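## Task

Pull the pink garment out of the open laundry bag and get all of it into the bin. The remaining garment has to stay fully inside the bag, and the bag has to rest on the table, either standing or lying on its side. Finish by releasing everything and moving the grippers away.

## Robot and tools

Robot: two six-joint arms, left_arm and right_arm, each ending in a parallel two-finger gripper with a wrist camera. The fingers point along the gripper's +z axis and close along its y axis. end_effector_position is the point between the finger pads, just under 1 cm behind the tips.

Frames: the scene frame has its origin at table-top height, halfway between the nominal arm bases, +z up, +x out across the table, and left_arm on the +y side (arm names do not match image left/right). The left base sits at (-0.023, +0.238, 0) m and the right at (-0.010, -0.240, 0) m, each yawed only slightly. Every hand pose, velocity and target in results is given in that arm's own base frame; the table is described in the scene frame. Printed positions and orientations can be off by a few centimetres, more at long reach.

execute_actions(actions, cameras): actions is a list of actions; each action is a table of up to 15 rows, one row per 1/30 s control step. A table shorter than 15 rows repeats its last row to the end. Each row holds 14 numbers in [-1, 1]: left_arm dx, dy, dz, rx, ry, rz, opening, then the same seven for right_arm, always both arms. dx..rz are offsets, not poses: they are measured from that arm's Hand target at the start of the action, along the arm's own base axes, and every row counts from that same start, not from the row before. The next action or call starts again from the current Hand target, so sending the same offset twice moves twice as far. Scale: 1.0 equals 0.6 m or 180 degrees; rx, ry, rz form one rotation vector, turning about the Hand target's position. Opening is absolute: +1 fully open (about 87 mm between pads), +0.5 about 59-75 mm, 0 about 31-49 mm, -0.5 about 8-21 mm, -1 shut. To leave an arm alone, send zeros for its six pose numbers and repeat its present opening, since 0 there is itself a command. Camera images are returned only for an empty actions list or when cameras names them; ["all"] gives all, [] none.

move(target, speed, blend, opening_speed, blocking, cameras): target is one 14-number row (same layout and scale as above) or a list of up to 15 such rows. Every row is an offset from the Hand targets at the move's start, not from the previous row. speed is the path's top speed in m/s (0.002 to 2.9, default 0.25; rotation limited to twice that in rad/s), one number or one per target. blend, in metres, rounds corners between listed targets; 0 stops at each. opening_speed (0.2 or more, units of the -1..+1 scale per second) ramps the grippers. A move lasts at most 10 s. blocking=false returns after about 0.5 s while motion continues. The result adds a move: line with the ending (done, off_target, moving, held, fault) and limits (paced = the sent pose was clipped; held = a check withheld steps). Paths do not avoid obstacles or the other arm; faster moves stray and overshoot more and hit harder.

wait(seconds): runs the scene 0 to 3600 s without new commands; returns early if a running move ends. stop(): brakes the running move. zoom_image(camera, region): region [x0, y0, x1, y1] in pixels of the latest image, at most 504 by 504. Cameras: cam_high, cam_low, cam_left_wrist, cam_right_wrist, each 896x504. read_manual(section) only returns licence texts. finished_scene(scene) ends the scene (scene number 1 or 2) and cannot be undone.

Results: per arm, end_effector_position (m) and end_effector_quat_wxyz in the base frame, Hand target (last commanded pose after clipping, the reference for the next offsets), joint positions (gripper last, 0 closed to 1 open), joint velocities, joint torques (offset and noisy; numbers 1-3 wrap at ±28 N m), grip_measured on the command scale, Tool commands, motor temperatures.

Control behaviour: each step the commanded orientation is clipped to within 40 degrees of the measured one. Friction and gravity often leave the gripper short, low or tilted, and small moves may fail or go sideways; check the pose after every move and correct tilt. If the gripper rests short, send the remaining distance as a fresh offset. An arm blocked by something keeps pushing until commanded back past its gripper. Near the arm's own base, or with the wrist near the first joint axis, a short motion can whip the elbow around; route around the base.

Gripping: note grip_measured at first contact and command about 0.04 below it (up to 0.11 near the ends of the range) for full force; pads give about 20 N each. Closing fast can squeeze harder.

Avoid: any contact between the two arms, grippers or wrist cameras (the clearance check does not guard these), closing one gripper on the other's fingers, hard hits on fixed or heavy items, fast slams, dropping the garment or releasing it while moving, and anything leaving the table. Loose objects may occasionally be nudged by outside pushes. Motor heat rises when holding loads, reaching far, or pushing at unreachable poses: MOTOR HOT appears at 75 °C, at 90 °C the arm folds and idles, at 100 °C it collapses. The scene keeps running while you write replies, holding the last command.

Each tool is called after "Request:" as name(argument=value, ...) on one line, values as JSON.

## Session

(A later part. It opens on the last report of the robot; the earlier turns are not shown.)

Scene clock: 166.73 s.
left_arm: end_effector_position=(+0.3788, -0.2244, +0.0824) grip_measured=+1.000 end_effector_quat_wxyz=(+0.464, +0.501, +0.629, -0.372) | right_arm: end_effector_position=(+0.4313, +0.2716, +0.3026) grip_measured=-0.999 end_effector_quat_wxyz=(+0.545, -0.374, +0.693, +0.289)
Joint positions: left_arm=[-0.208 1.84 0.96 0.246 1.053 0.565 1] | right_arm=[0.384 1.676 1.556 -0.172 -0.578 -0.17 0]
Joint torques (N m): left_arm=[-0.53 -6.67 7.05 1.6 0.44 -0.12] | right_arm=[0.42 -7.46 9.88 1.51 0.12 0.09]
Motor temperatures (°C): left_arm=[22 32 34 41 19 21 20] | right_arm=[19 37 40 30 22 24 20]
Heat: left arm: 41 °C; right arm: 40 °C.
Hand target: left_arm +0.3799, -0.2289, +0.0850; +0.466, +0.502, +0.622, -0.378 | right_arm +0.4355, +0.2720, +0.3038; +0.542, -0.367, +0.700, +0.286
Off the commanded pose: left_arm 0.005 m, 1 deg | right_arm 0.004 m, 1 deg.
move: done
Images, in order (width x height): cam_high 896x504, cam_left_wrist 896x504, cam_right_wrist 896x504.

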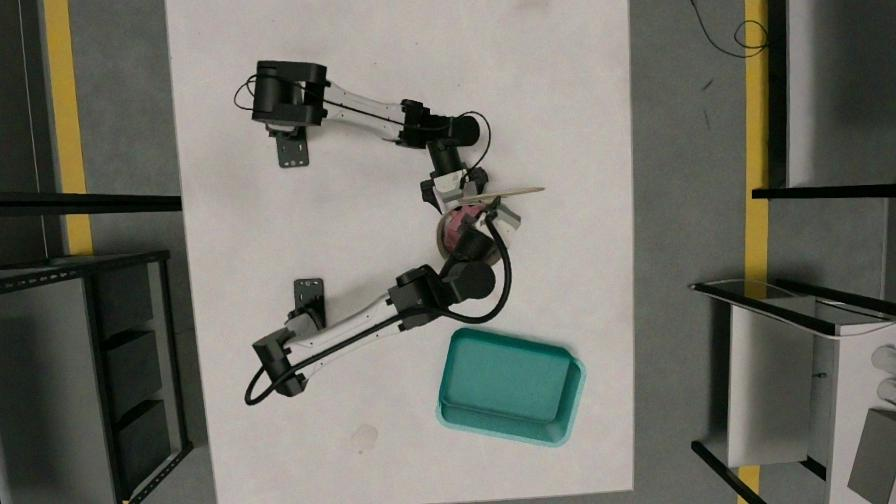

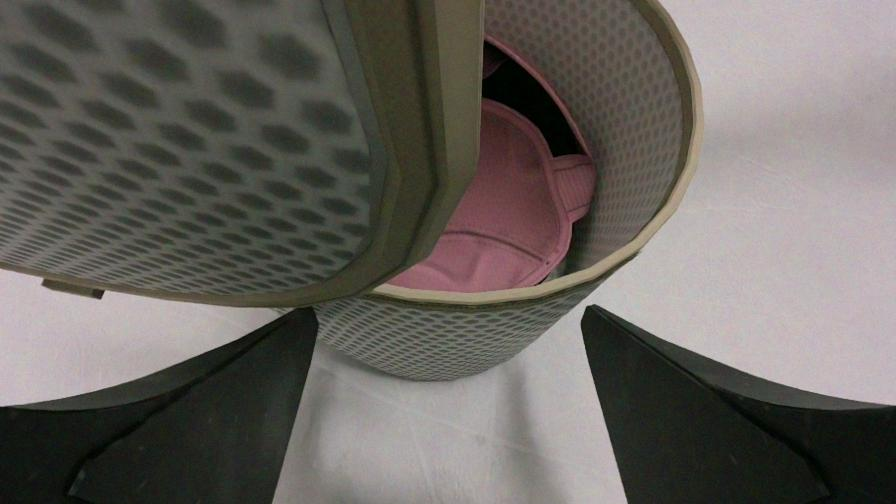

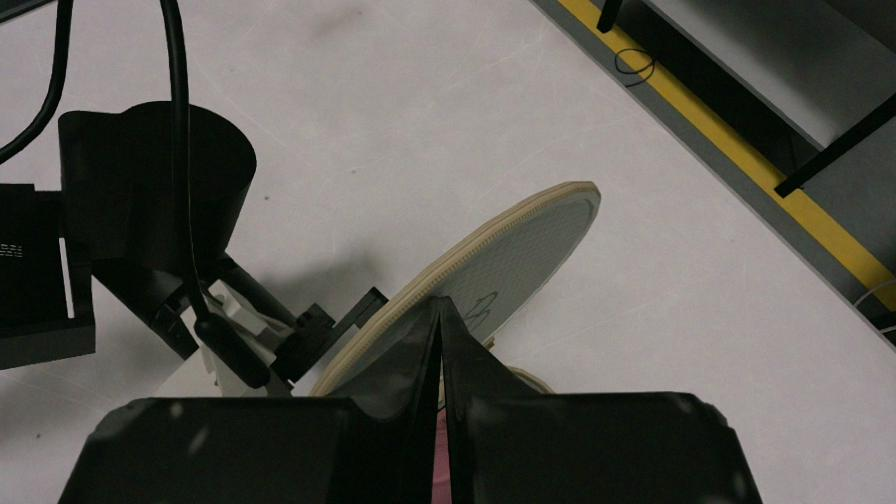

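Request:
move(target=[[0,0,0,0,0,0,1,0.015,0.035,0,0,0,0,-1],[0,0,0,0,0,0,1,-0.06,-0.15,0.03,0,0,0,-1],[0,0,0,0,0,0,1,-0.15,-0.14,0.06,-0.156,0.296,-0.279,0.3]], speed=[0.1,0.2,0.3], cameras=["cam_right_wrist","cam_left_wrist","cam_high"])

Scene clock: 183.37 s.
left_arm: end_effector_position=(+0.3786, -0.2245, +0.0825) grip_measured=+1.000 end_effector_quat_wxyz=(+0.464, +0.501, +0.629, -0.372) | right_arm: end_effector_position=(+0.3539, +0.1943, +0.3329) grip_measured=+0.300 end_effector_quat_wxyz=(+0.316, -0.010, +0.944, +0.096)
Joint positions: left_arm=[-0.208 1.84 0.96 0.246 1.054 0.565 1] | right_arm=[0.514 1.958 2.603 -1.553 0.13 0.448 0.65]
Joint torques (N m): left_arm=[-0.54 -6.65 7.04 1.6 0.43 -0.12] | right_arm=[0.42 -11.67 4.1 1.12 0.27 0.1]
Heat: left arm: 41 °C; right arm: 40 °C.
Hand target: left_arm +0.3799, -0.2288, +0.0850; +0.466, +0.502, +0.623, -0.378 | right_arm +0.3454, +0.1881, +0.3399; +0.152, -0.001, +0.988, +0.002
Off the commanded pose: left_arm 0.005 m, 1 deg | right_arm 0.013 m, 22 deg.
joint sent to its limit (right arm) — joint 4 (wrist pitch), lower limit. The joint targets are off in orientation, not in position.
move: off_target (right_arm); target 3's new opening was sent with right_arm's hand 0.013 m and 22 deg from that target
Images, in order (width x height): cam_high 896x504, cam_left_wrist 896x504, cam_right_wrist 896x504.

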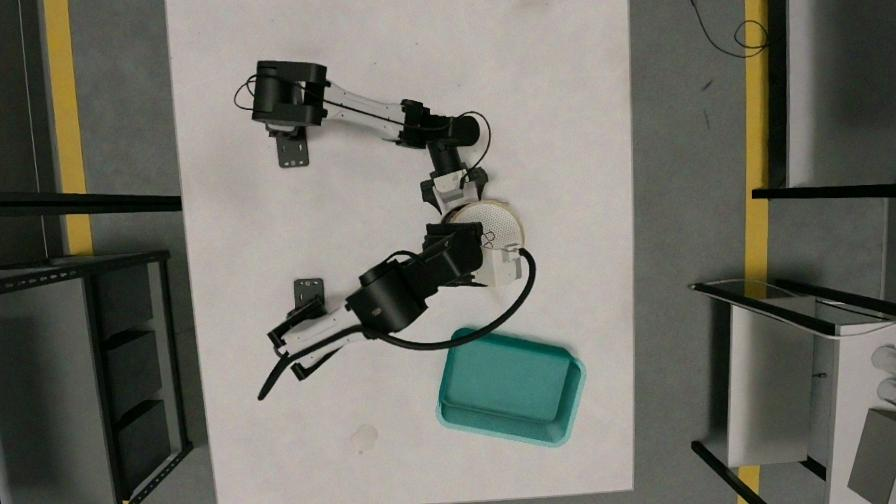

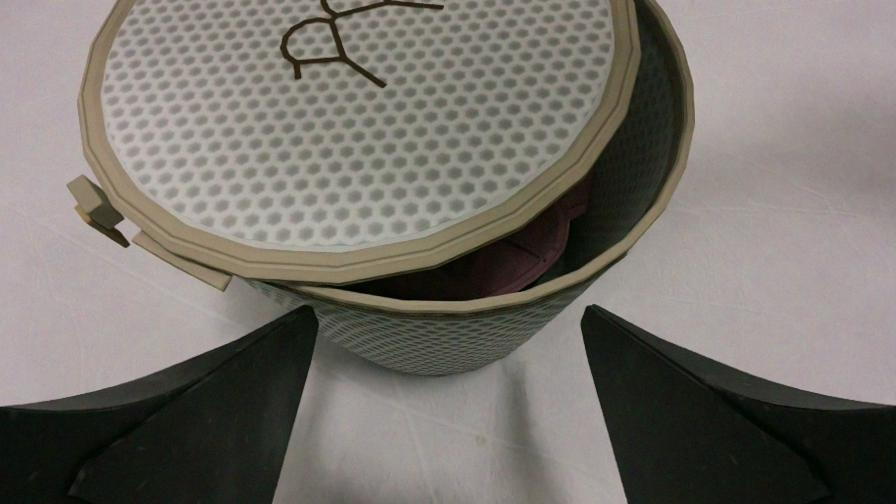

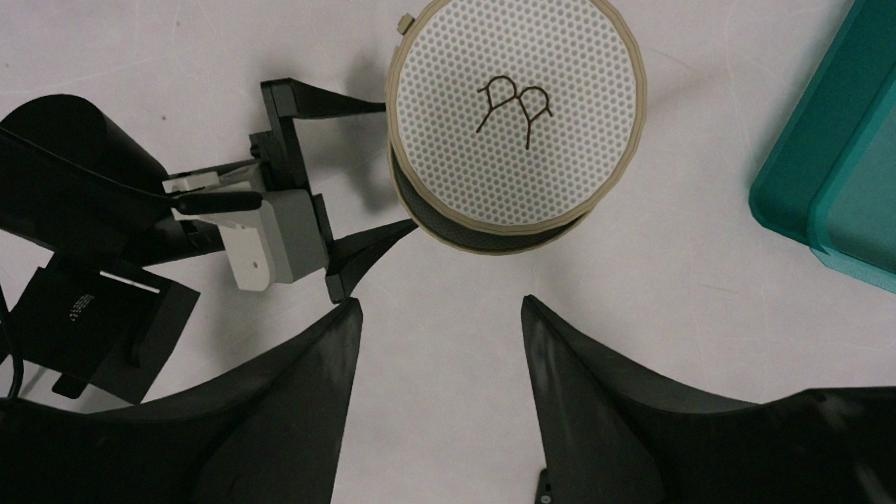

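Request:
move(target=[[0,0,0,0,0,0,1,-0.042,-0.197,-0.133,0.156,-0.296,0.279,-1],[0,0,0,0,0,0,1,0.003,-0.147,-0.303,0.156,-0.296,0.279,-1],[0,0,0,0,0,0,1,0.074,-0.05,-0.298,0.156,-0.296,0.279,-1],[0,0,0,0,0,0,1,0.108,0.012,-0.183,0.156,-0.296,0.279,-1],[0,0,0,0,0,0,1,0.174,0.145,-0.058,0.156,-0.296,0.279,-1]], speed=[0.4,0.25,0.12,0.15,0.15], blend=[0.02,0,0.01,0.02,0], cameras=["cam_right_wrist","cam_left_wrist","cam_high"])

Scene clock: 204.00 s.
left_arm: end_effector_position=(+0.3787, -0.2246, +0.0825) grip_measured=+1.000 end_effector_quat_wxyz=(+0.464, +0.501, +0.629, -0.372) | right_arm: end_effector_position=(+0.4456, +0.2747, +0.3041) grip_measured=-0.999 end_effector_quat_wxyz=(+0.544, -0.374, +0.693, +0.289)
Joint positions: left_arm=[-0.208 1.84 0.96 0.247 1.054 0.565 1] | right_arm=[0.378 1.733 1.629 -0.188 -0.585 -0.171 0]
Joint torques (N m): left_arm=[-0.57 -6.67 7.05 1.61 0.42 -0.12] | right_arm=[0.43 -8.01 9.85 1.55 0.14 0.06]
Heat: left arm: 41 °C; right arm: 40 °C.
Hand target: left_arm +0.3800, -0.2288, +0.0850; +0.466, +0.502, +0.623, -0.378 | right_arm +0.4498, +0.2751, +0.3048; +0.542, -0.368, +0.700, +0.286
Off the commanded pose: left_arm 0.005 m, 1 deg | right_arm 0.004 m, 1 deg.
move: done
Images, in order (width x height): cam_high 896x504, cam_left_wrist 896x504, cam_right_wrist 896x504.

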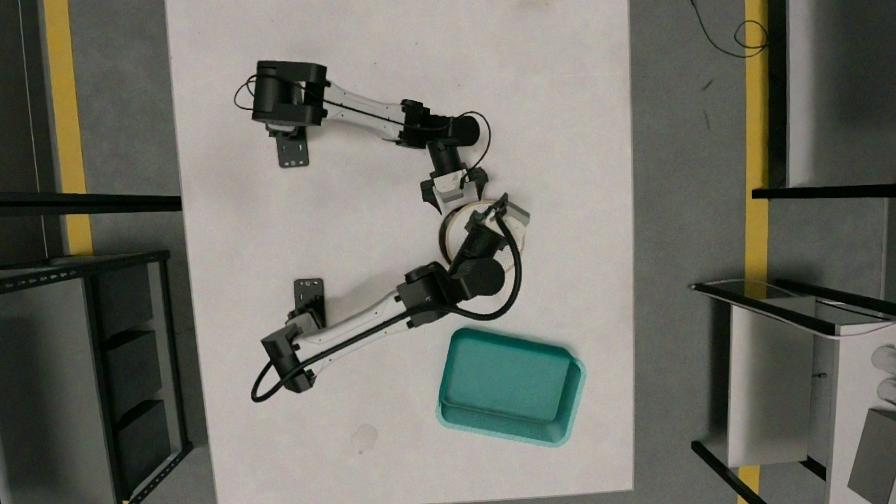

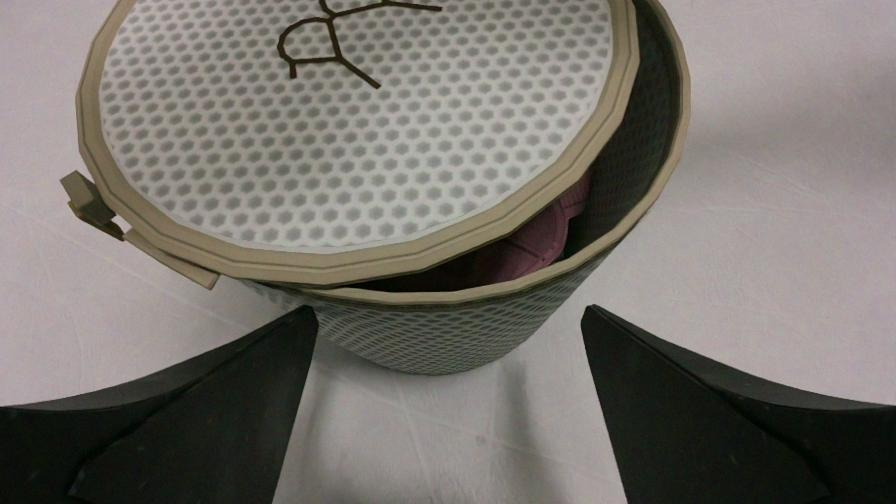

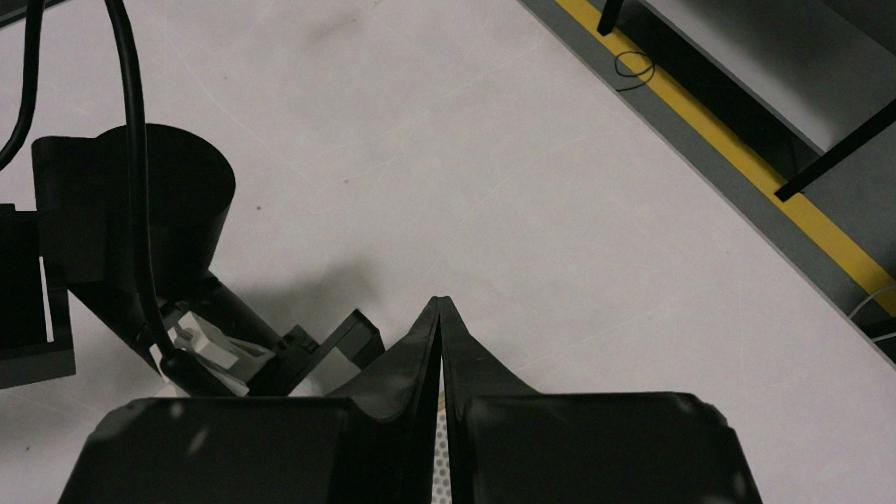

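Request:
move(target=[[0,0,0,0,0,0,1,-0.217,-0.342,-0.075,0,0,0,-1],[0,0,0,0,0,0,1,-0.172,-0.292,-0.248,0,0,0,-1]], speed=[0.4,0.25], blend=[0.03,0], cameras=["cam_right_wrist","cam_left_wrist"])

Request:
zoom_image(camera="cam_right_wrist", region=[350, 60, 700, 320])

Scene clock: 216.33 s.
left_arm: end_effector_position=(+0.3787, -0.2246, +0.0825) grip_measured=+1.000 end_effector_quat_wxyz=(+0.464, +0.501, +0.629, -0.372) | right_arm: end_effector_position=(+0.3458, +0.0995, +0.1619) grip_measured=-0.999 end_effector_quat_wxyz=(+0.545, -0.373, +0.694, +0.287)
Joint positions: left_arm=[-0.208 1.84 0.96 0.247 1.054 0.565 1] | right_arm=[-0.129 1.331 0.729 0.095 -1.05 -0.458 0]
Joint torques (N m): left_arm=[-0.53 -6.67 7.04 1.61 0.42 -0.12] | right_arm=[0.75 -4.04 5.91 1.48 -0.01 0.03]
Heat: left arm: 41 °C; right arm: 40 °C.
Hand target: left_arm +0.3800, -0.2288, +0.0850; +0.466, +0.502, +0.623, -0.378 | right_arm +0.3466, +0.1000, +0.1561; +0.542, -0.368, +0.700, +0.286
Off the commanded pose: left_arm 0.005 m, 1 deg | right_arm 0.006 m, 1 deg.
move: done
Images, in order (width x height): cam_left_wrist 896x504, cam_right_wrist 896x504.

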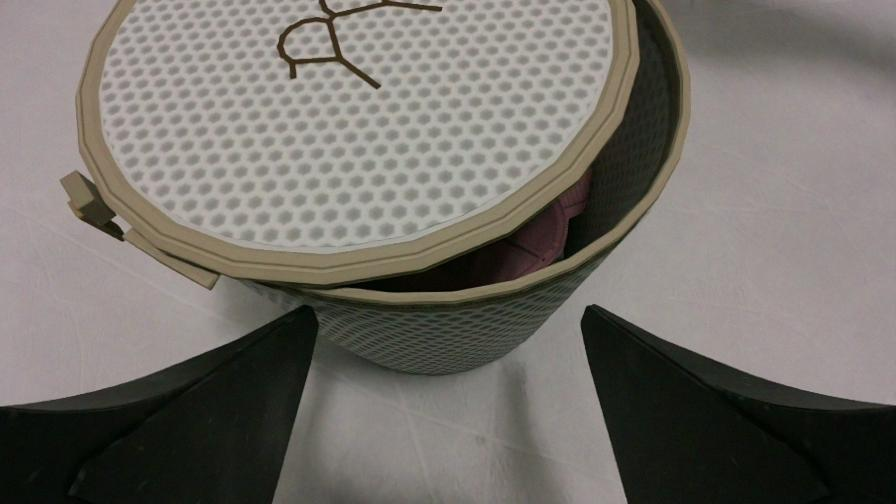

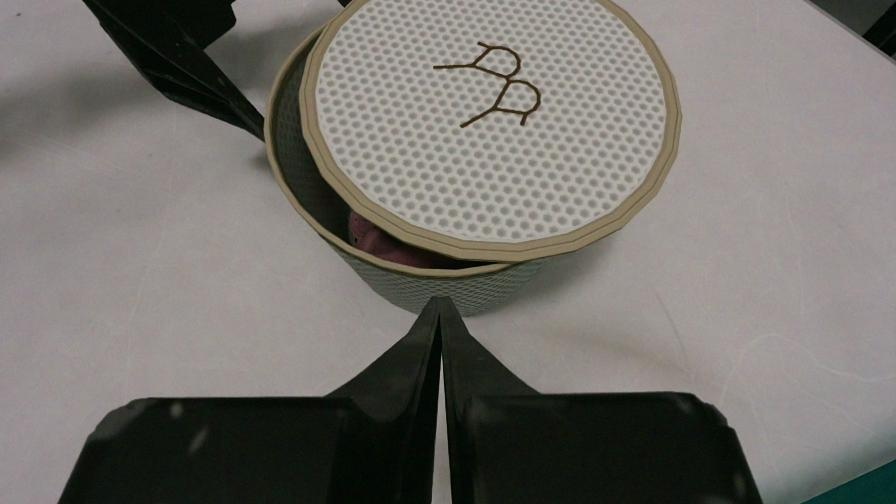

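Scaled by 1.440 from the camera's image (finer frame: 1280x720).

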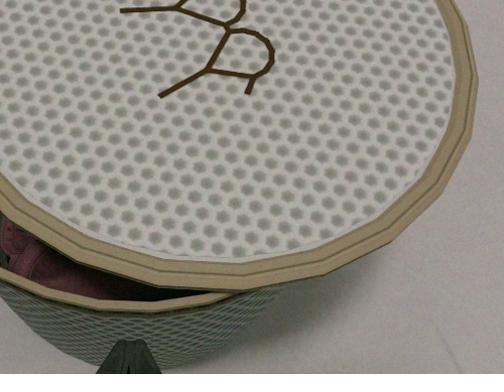

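Request:
move(target=[[0,0,0,0,0,0,1,0.08,-0.06,-0.03,0,0,0,-1],[0,0,0,0,0,0,1,0.089,-0.05,-0.043,0,0,0,-1],[0,0,0,0,0,0,1,0.103,0.025,-0.04,0,0,0,-1],[0,0,0,0,0,0,1,0.108,0.045,0.06,0,0,0,-1]], speed=0.13, blend=[0.01,0.005,0,0], cameras=["cam_right_wrist","cam_left_wrist"])

Scene clock: 227.67 s.
left_arm: end_effector_position=(+0.3787, -0.2246, +0.0825) grip_measured=+1.000 end_effector_quat_wxyz=(+0.464, +0.501, +0.629, -0.372) | right_arm: end_effector_position=(+0.4081, +0.1263, +0.1789) grip_measured=-0.999 end_effector_quat_wxyz=(+0.534, -0.366, +0.703, +0.294)
Joint positions: left_arm=[-0.208 1.84 0.96 0.247 1.054 0.565 1] | right_arm=[-0.021 1.554 0.989 0.106 -0.954 -0.36 0]
Joint torques (N m): left_arm=[-0.57 -6.68 7.05 1.61 0.42 -0.12] | right_arm=[0.62 -8.66 9.32 1.3 0.02 0.03]
Heat: left arm: 41 °C; right arm: 40 °C.
Hand target: left_arm +0.3800, -0.2288, +0.0850; +0.466, +0.502, +0.623, -0.378 | right_arm +0.4115, +0.1268, +0.1922; +0.542, -0.368, +0.700, +0.286
Off the commanded pose: left_arm 0.005 m, 1 deg | right_arm 0.014 m, 1 deg.
move: off_target (right_arm); blend cut to 0.0056 m at target 1
Images, in order (width x height): cam_left_wrist 896x504, cam_right_wrist 896x504.

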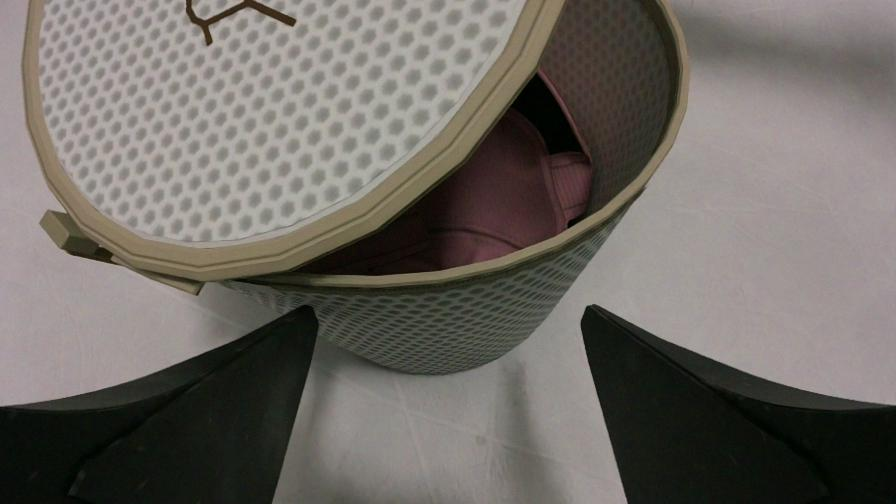

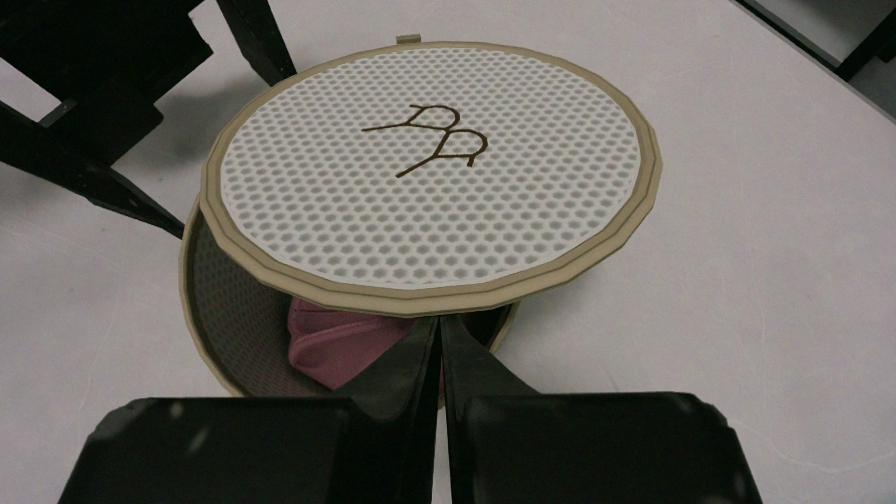

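Request:
move(target=[[0,0,0,0,0,0,1,0.018,0.07,0.04,0,0,0,-1],[0,0,0,0,0,0,1,0.045,0.17,0.14,0,0,0,-1],[0,0,0,0,0,0,1,0.06,0.24,0.18,0,0,0,-1],[-0.03,0.15,0.03,0,0,0,1,0.06,0.24,0.18,0,0,0,-1],[-0.2,0.22,0.2,0,0,0,1,0.06,0.24,0.18,0,0,0,-1],[-0.2,0.22,0.2,0,0,0,1,0.10,0.34,0.18,0,0,0,-1],[-0.2,0.22,0.2,0,0,0,1,0.15,0.43,0.14,0,0,0,-1]], speed=0.18, blend=[0.02,0.02,0.01,0.02,0.02,0.02,0], cameras=["all"])

Scene clock: 240.40 s.
left_arm: end_effector_position=(+0.2568, -0.1001, +0.2027) grip_measured=+1.000 end_effector_quat_wxyz=(+0.465, +0.499, +0.623, -0.384) | right_arm: end_effector_position=(+0.4980, +0.3840, +0.2784) grip_measured=-0.999 end_effector_quat_wxyz=(+0.545, -0.374, +0.692, +0.289)
Joint positions: left_arm=[0.236 1.447 1.162 -1.392 1.293 1.667 1] | right_arm=[0.55 2.126 2.054 -0.191 -0.419 -0.117 0]
Joint torques (N m): left_arm=[0.65 -3.18 7.94 0.04 0.52 0.15] | right_arm=[0.43 -11.37 9.78 1.58 0.16 0.08]
Heat: left arm: 40 °C; right arm: 41 °C.
Hand target: left_arm +0.2599, -0.0968, +0.2050; +0.466, +0.503, +0.622, -0.378 | right_arm +0.5015, +0.3848, +0.2760; +0.542, -0.367, +0.700, +0.286
Off the commanded pose: left_arm 0.005 m, 1 deg | right_arm 0.004 m, 1 deg.
move: done

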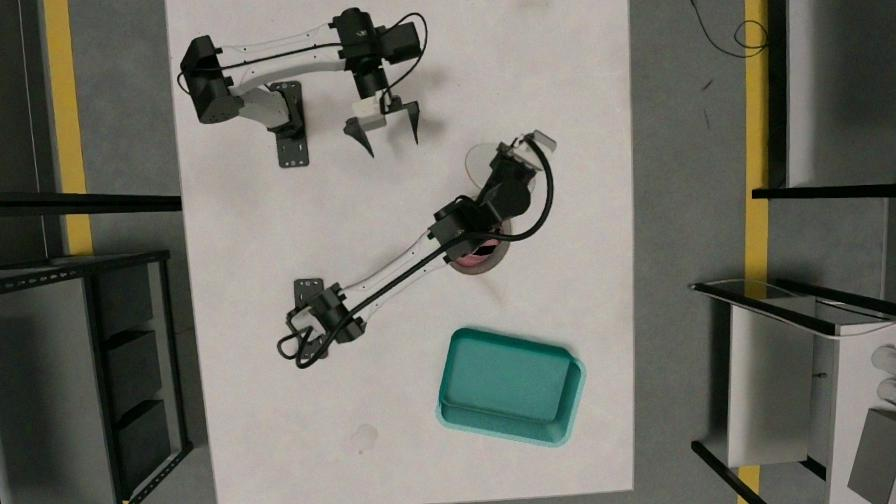

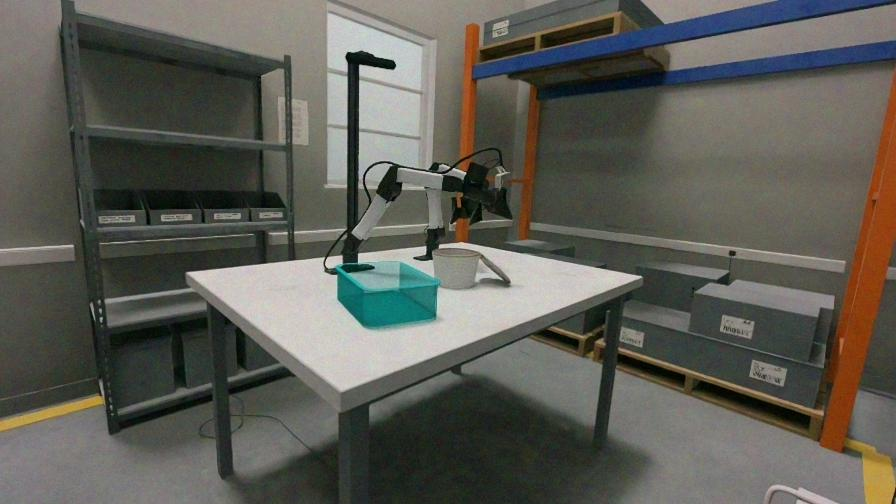

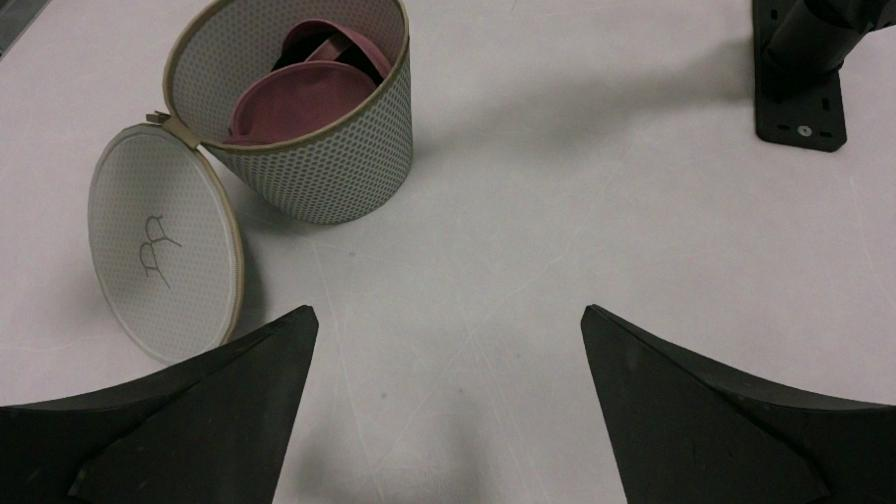

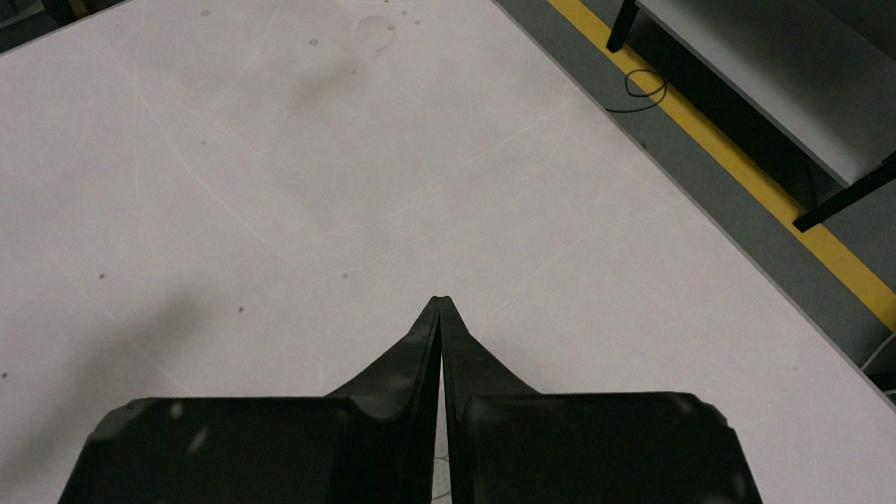

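Request:
move(target=[[0,0,0,0,0,0,1,-0.1,-0.167,0.14,0,0,0,-1],[0,0,0,0,0,0,1,-0.236,-0.35,0.09,-0.061,0.215,-0.252,0.6]], speed=0.35, blend=[0.05,0], cameras=["cam_right_wrist"])

Request:
zoom_image(camera="cam_right_wrist", region=[300, 0, 650, 300])

Scene clock: 251.43 s.
left_arm: end_effector_position=(+0.2566, -0.1001, +0.2027) grip_measured=+1.000 end_effector_quat_wxyz=(+0.465, +0.499, +0.622, -0.384) | right_arm: end_effector_position=(+0.3588, +0.1764, +0.3317) grip_measured=+0.600 end_effector_quat_wxyz=(+0.320, -0.017, +0.941, +0.104)
Joint positions: left_arm=[0.236 1.447 1.162 -1.394 1.293 1.67 1] | right_arm=[0.45 1.879 2.461 -1.469 0.075 0.387 0.8]
Joint torques (N m): left_arm=[0.66 -3.14 7.98 0.03 0.52 0.13] | right_arm=[0.35 -7.13 7.04 1.16 0.27 0.08]
Heat: left arm: 37 °C; right arm: 42 °C.
Hand target: left_arm +0.2600, -0.0968, +0.2050; +0.466, +0.503, +0.622, -0.377 | right_arm +0.3599, +0.1749, +0.3300; +0.317, -0.010, +0.943, +0.097
Off the commanded pose: left_arm 0.005 m, 1 deg | right_arm 0.003 m, 1 deg.
move: done

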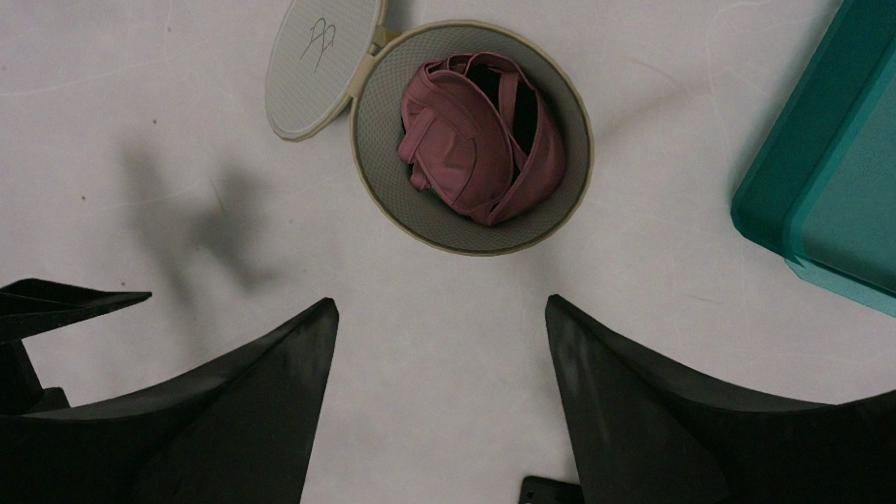

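Scaled by 1.440 from the camera's image (finer frame: 1280x720).

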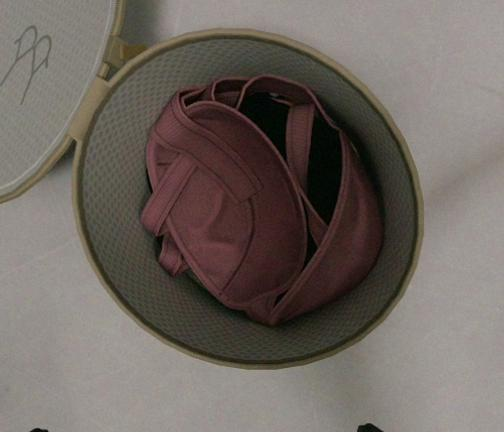

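Request:
move(target=[[0,0,0,0,0,0,1,0.083,0.087,-0.2,-0.009,0.087,0.016,0.3],[0,0,0,0,0,0,1,0.083,0.088,-0.4,-0.009,0.087,0.016,0.3]], speed=[0.3,0.12], blend=[0.01,0], cameras=["cam_right_wrist","cam_left_wrist"])

Request:
zoom_image(camera="cam_left_wrist", region=[130, 0, 480, 260])

Scene clock: 270.00 s.
left_arm: end_effector_position=(+0.2566, -0.1001, +0.2027) grip_measured=+1.000 end_effector_quat_wxyz=(+0.465, +0.499, +0.622, -0.384) | right_arm: end_effector_position=(+0.4101, +0.2219, +0.0753) grip_measured=+0.300 end_effector_quat_wxyz=(+0.167, -0.027, +0.983, +0.075)
Joint positions: left_arm=[0.236 1.447 1.162 -1.394 1.293 1.67 1] | right_arm=[0.462 2.129 1.828 -0.9 0.004 0.407 0.65]
Joint torques (N m): left_arm=[0.65 -3.11 7.97 0.04 0.53 0.12] | right_arm=[0.68 -15.8 5.72 1 -0.03 0.07]
Motor temperatures (°C): left_arm=[21 32 35 35 19 20 20] | right_arm=[19 40 40 30 21 23 20]
Heat: left arm: 35 °C; right arm: 40 °C.
Hand target: left_arm +0.2600, -0.0968, +0.2050; +0.466, +0.503, +0.622, -0.377 | right_arm +0.4097, +0.2277, +0.0901; +0.183, -0.025, +0.979, +0.092
Off the commanded pose: left_arm 0.005 m, 1 deg | right_arm 0.016 m, 3 deg.
move: off_target (right_arm)
Images, in order (width x height): cam_left_wrist 896x504, cam_right_wrist 896x504.

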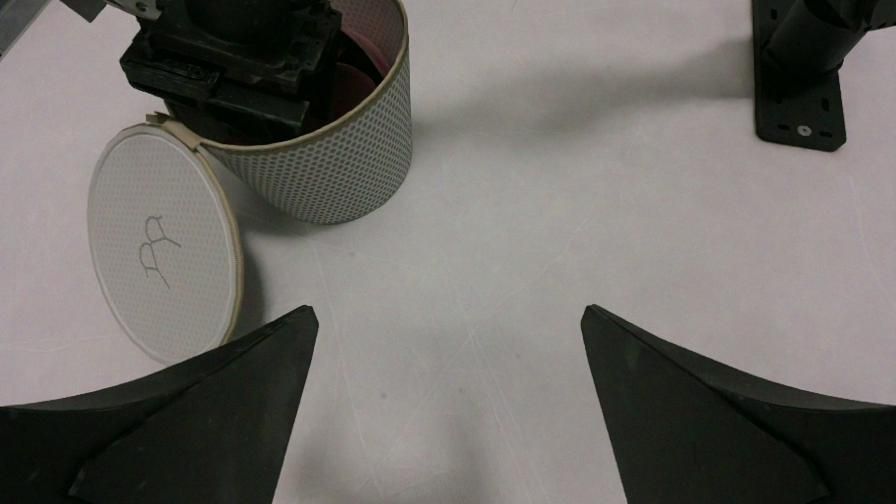

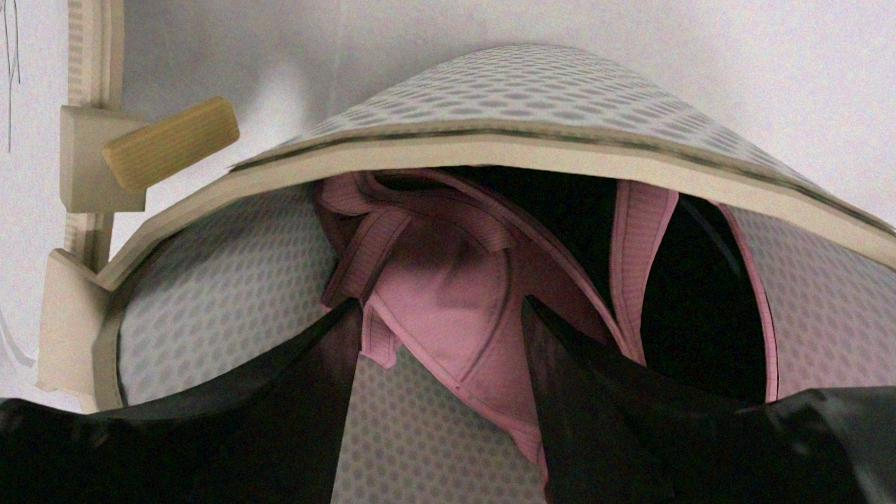

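Scaled by 1.440 from the camera's image (finer frame: 1280x720).

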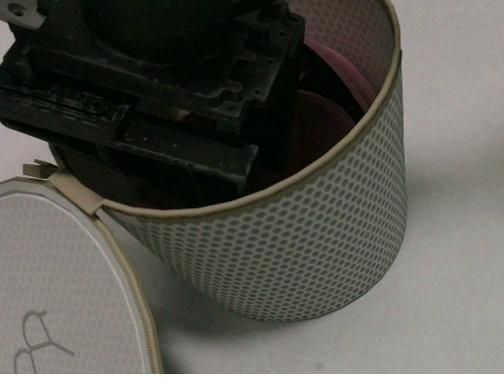

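Request:
move(target=[[0,0,0,0,0,0,1,0.017,-0.006,-0.05,0,0,0,0.3],[0,0,0,0,0,0,1,0.017,-0.006,-0.05,0,0,0,-1]], speed=0.1, opening_speed=2, cameras=["cam_right_wrist"])

Scene clock: 276.07 s.
left_arm: end_effector_position=(+0.2566, -0.1001, +0.2027) grip_measured=+1.000 end_effector_quat_wxyz=(+0.465, +0.499, +0.622, -0.384) | right_arm: end_effector_position=(+0.4196, +0.2241, +0.0644) grip_measured=-0.999 end_effector_quat_wxyz=(+0.185, -0.024, +0.979, +0.086)
Joint positions: left_arm=[0.236 1.447 1.162 -1.394 1.293 1.67 1] | right_arm=[0.455 2.129 1.774 -0.803 -0.002 0.407 0.001]
Joint torques (N m): left_arm=[0.65 -3.15 7.99 0.04 0.52 0.13] | right_arm=[-0.1 -11.9 5.76 1.09 -0.03 -0.08]
Heat: left arm: 35 °C; right arm: 41 °C.
Hand target: left_arm +0.2600, -0.0968, +0.2050; +0.466, +0.503, +0.622, -0.377 | right_arm +0.4198, +0.2241, +0.0601; +0.183, -0.025, +0.979, +0.092
Off the commanded pose: left_arm 0.005 m, 1 deg | right_arm 0.004 m, 1 deg.
move: done

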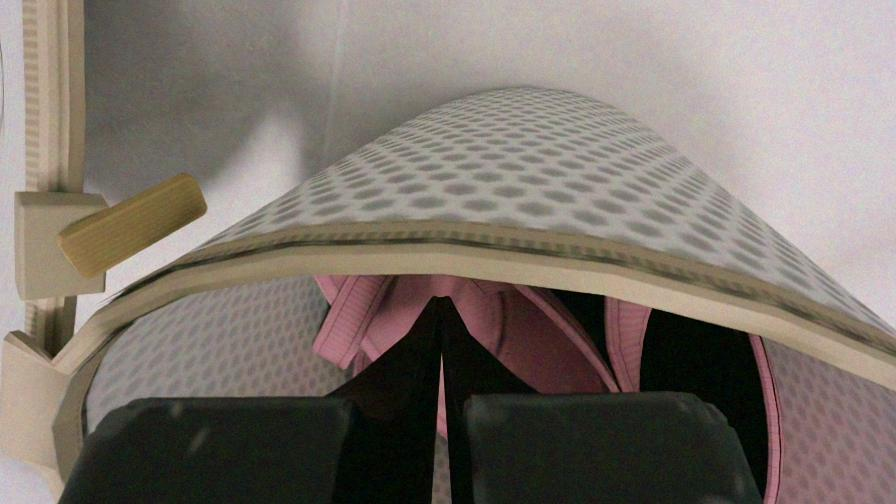

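Request:
move(target=[[0,0,0,0,0,0,1,0,0,0,0,0,0,0.2],[0,0,0,0,0,0,1,0,0,-0.055,0,0,0,0.2],[0,0,0,0,0,0,1,0,0,-0.055,0,0,0,-1]], speed=0.1, opening_speed=2, cameras=["cam_right_wrist"])

Scene clock: 282.53 s.
left_arm: end_effector_position=(+0.2566, -0.1001, +0.2027) grip_measured=+1.000 end_effector_quat_wxyz=(+0.465, +0.499, +0.622, -0.384) | right_arm: end_effector_position=(+0.4229, +0.2260, +0.0425) grip_measured=-0.998 end_effector_quat_wxyz=(+0.197, -0.024, +0.976, +0.094)
Joint positions: left_arm=[0.236 1.447 1.162 -1.394 1.293 1.67 1] | right_arm=[0.454 2.133 1.683 -0.681 -0.006 0.407 0.001]
Joint torques (N m): left_arm=[0.64 -3.1 7.99 0.04 0.52 0.13] | right_arm=[0.03 -10 5.29 1.1 0 -0.07]
Heat: left arm: 35 °C; right arm: 42 °C.
Hand target: left_arm +0.2600, -0.0968, +0.2050; +0.466, +0.503, +0.622, -0.377 | right_arm +0.4198, +0.2241, +0.0269; +0.183, -0.025, +0.979, +0.092
Off the commanded pose: left_arm 0.005 m, 1 deg | right_arm 0.016 m, 2 deg.
move: off_target (right_arm); target 3's new opening was sent with right_arm's hand 0.017 m and 2 deg from that target

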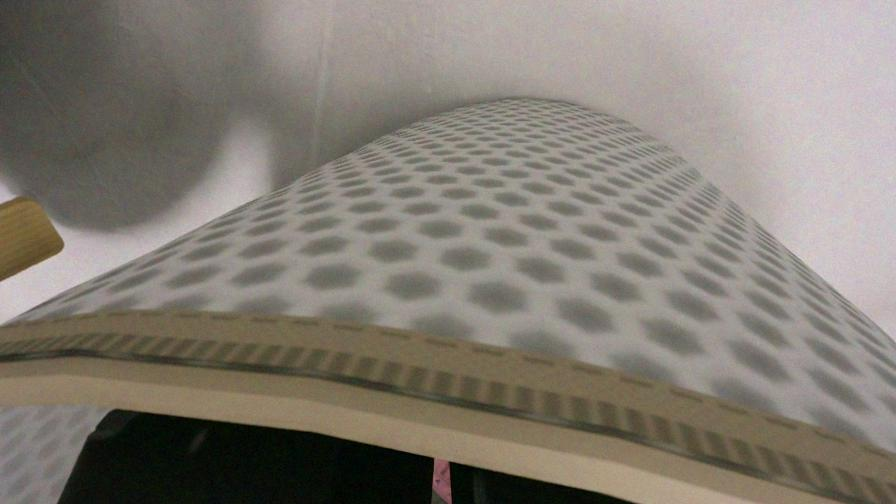

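Request:
move(target=[0,0,0,0,0,0,1,0,0,0.16,0,0,0,-1], speed=0.15, cameras=["cam_right_wrist","cam_left_wrist"])

Scene clock: 286.07 s.
left_arm: end_effector_position=(+0.2566, -0.1001, +0.2027) grip_measured=+1.000 end_effector_quat_wxyz=(+0.465, +0.499, +0.622, -0.384) | right_arm: end_effector_position=(+0.4183, +0.2238, +0.1141) grip_measured=-0.999 end_effector_quat_wxyz=(+0.180, -0.024, +0.980, +0.086)
Joint positions: left_arm=[0.236 1.447 1.162 -1.394 1.293 1.67 1] | right_arm=[0.454 2.133 1.98 -1.017 -0.006 0.407 0]
Joint torques (N m): left_arm=[0.62 -3.1 7.98 0.04 0.53 0.13] | right_arm=[-0.08 -12.59 9.06 0.74 0.01 -0.08]
Heat: left arm: 35 °C; right arm: 43 °C.
Hand target: left_arm +0.2600, -0.0968, +0.2050; +0.466, +0.503, +0.622, -0.377 | right_arm +0.4199, +0.2241, +0.1230; +0.183, -0.025, +0.979, +0.092
Off the commanded pose: left_arm 0.005 m, 1 deg | right_arm 0.009 m, 1 deg.
move: done
Images, in order (width x height): cam_left_wrist 896x504, cam_right_wrist 896x504.

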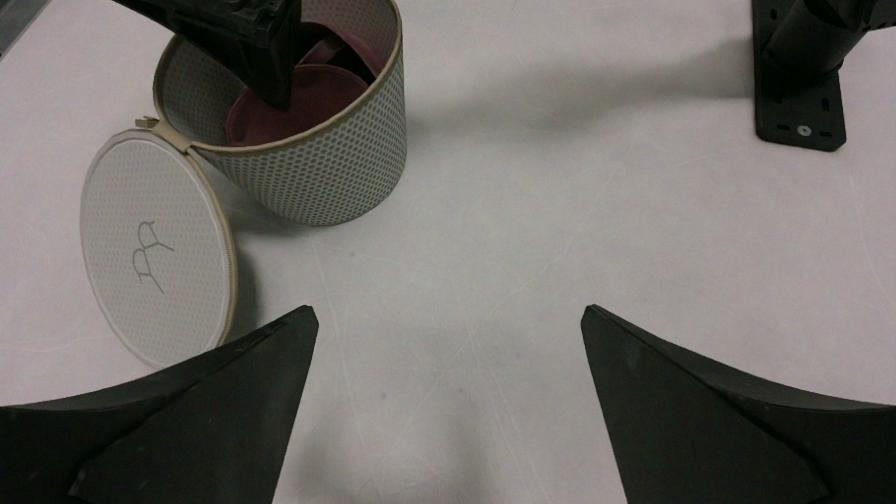

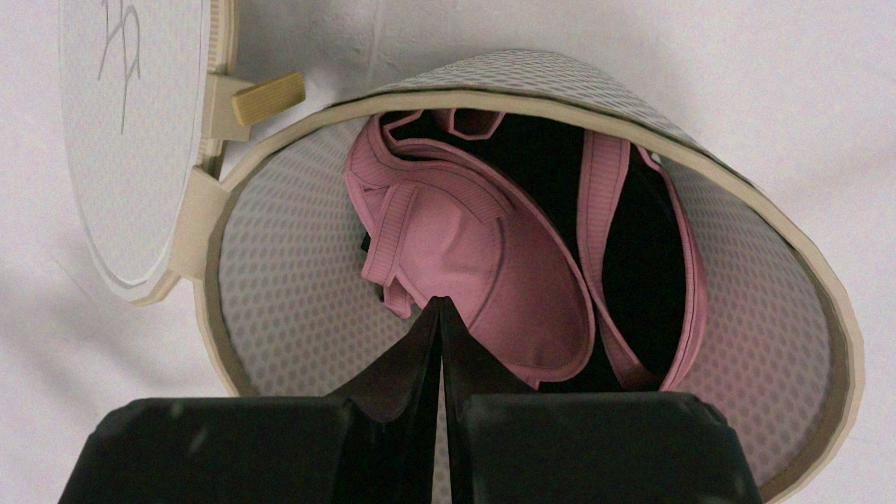

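Request:
move(target=[[0,0,0,0,0,0,1,0.044,-0.07,0.02,0,0,0,-0.1],[0,0,0,0,0,0,1,0.044,-0.07,-0.07,0,0,0,-0.1]], speed=0.12, cameras=["cam_right_wrist"])

Scene clock: 303.63 s.
left_arm: end_effector_position=(+0.2566, -0.1001, +0.2027) grip_measured=+1.000 end_effector_quat_wxyz=(+0.465, +0.499, +0.622, -0.384) | right_arm: end_effector_position=(+0.4463, +0.1781, +0.0829) grip_measured=-0.100 end_effector_quat_wxyz=(+0.181, -0.017, +0.980, +0.085)
Joint positions: left_arm=[0.236 1.447 1.162 -1.394 1.293 1.67 1] | right_arm=[0.336 2.164 1.904 -0.91 -0.047 0.311 0.45]
Joint torques (N m): left_arm=[0.66 -3.14 7.98 0.05 0.52 0.12] | right_arm=[0.59 -12.67 5.81 1.12 -0.05 -0.12]
Motor temperatures (°C): left_arm=[21 31 35 33 19 20 20] | right_arm=[19 48 41 27 21 23 20]
Heat: left arm: 35 °C; right arm: 48 °C.
Hand target: left_arm +0.2600, -0.0968, +0.2050; +0.466, +0.503, +0.622, -0.377 | right_arm +0.4464, +0.1821, +0.0811; +0.183, -0.025, +0.979, +0.092
Off the commanded pose: left_arm 0.005 m, 1 deg | right_arm 0.004 m, 1 deg.
move: done

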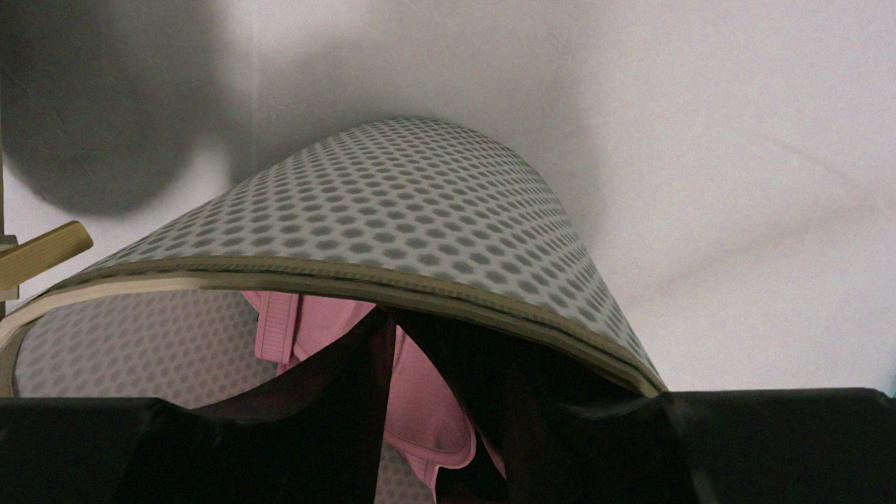

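Request:
move(target=[[0,0,0,0,0,0,1,-0.005,0,-0.012,0,0,0,-0.1],[0,0,0,0,0,0,1,-0.005,0,-0.012,0,0,0,-1],[0,0,0,0,0,0,1,-0.02,0,0.09,0,0,0,-1]], speed=0.12, opening_speed=2, cameras=["cam_right_wrist","cam_left_wrist"])

Scene clock: 309.47 s.
left_arm: end_effector_position=(+0.2566, -0.1001, +0.2027) grip_measured=+1.000 end_effector_quat_wxyz=(+0.465, +0.499, +0.622, -0.384) | right_arm: end_effector_position=(+0.4340, +0.1775, +0.1096) grip_measured=-0.685 end_effector_quat_wxyz=(+0.162, -0.020, +0.983, +0.080)
Joint positions: left_arm=[0.236 1.447 1.162 -1.394 1.293 1.67 1] | right_arm=[0.343 2.161 2.013 -1.064 -0.047 0.311 0.157]
Joint torques (N m): left_arm=[0.62 -3.12 7.99 0.04 0.52 0.13] | right_arm=[0.72 -15.95 9.16 0.72 0 -0.05]
Heat: left arm: 36 °C; right arm: 48 °C.
Hand target: left_arm +0.2600, -0.0968, +0.2050; +0.466, +0.503, +0.622, -0.377 | right_arm +0.4343, +0.1821, +0.1350; +0.183, -0.025, +0.979, +0.092
Off the commanded pose: left_arm 0.005 m, 1 deg | right_arm 0.026 m, 3 deg.
move: off_target (right_arm)
Images, in order (width x height): cam_left_wrist 896x504, cam_right_wrist 896x504.

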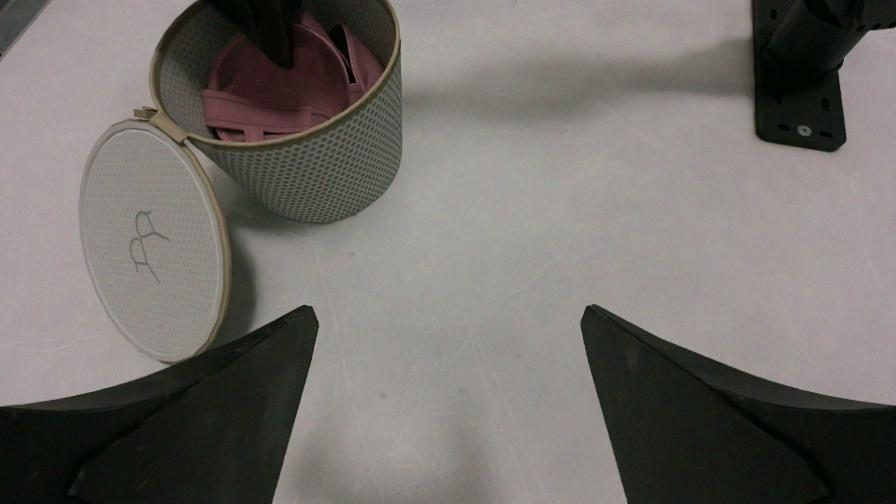

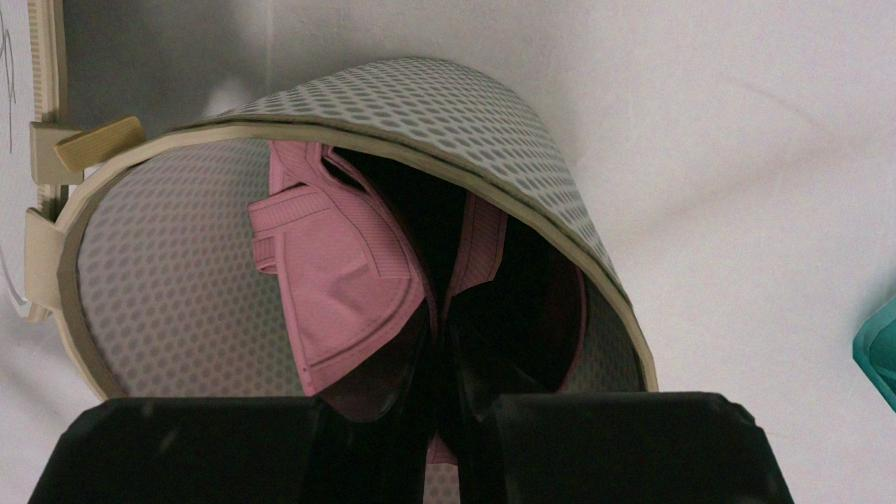

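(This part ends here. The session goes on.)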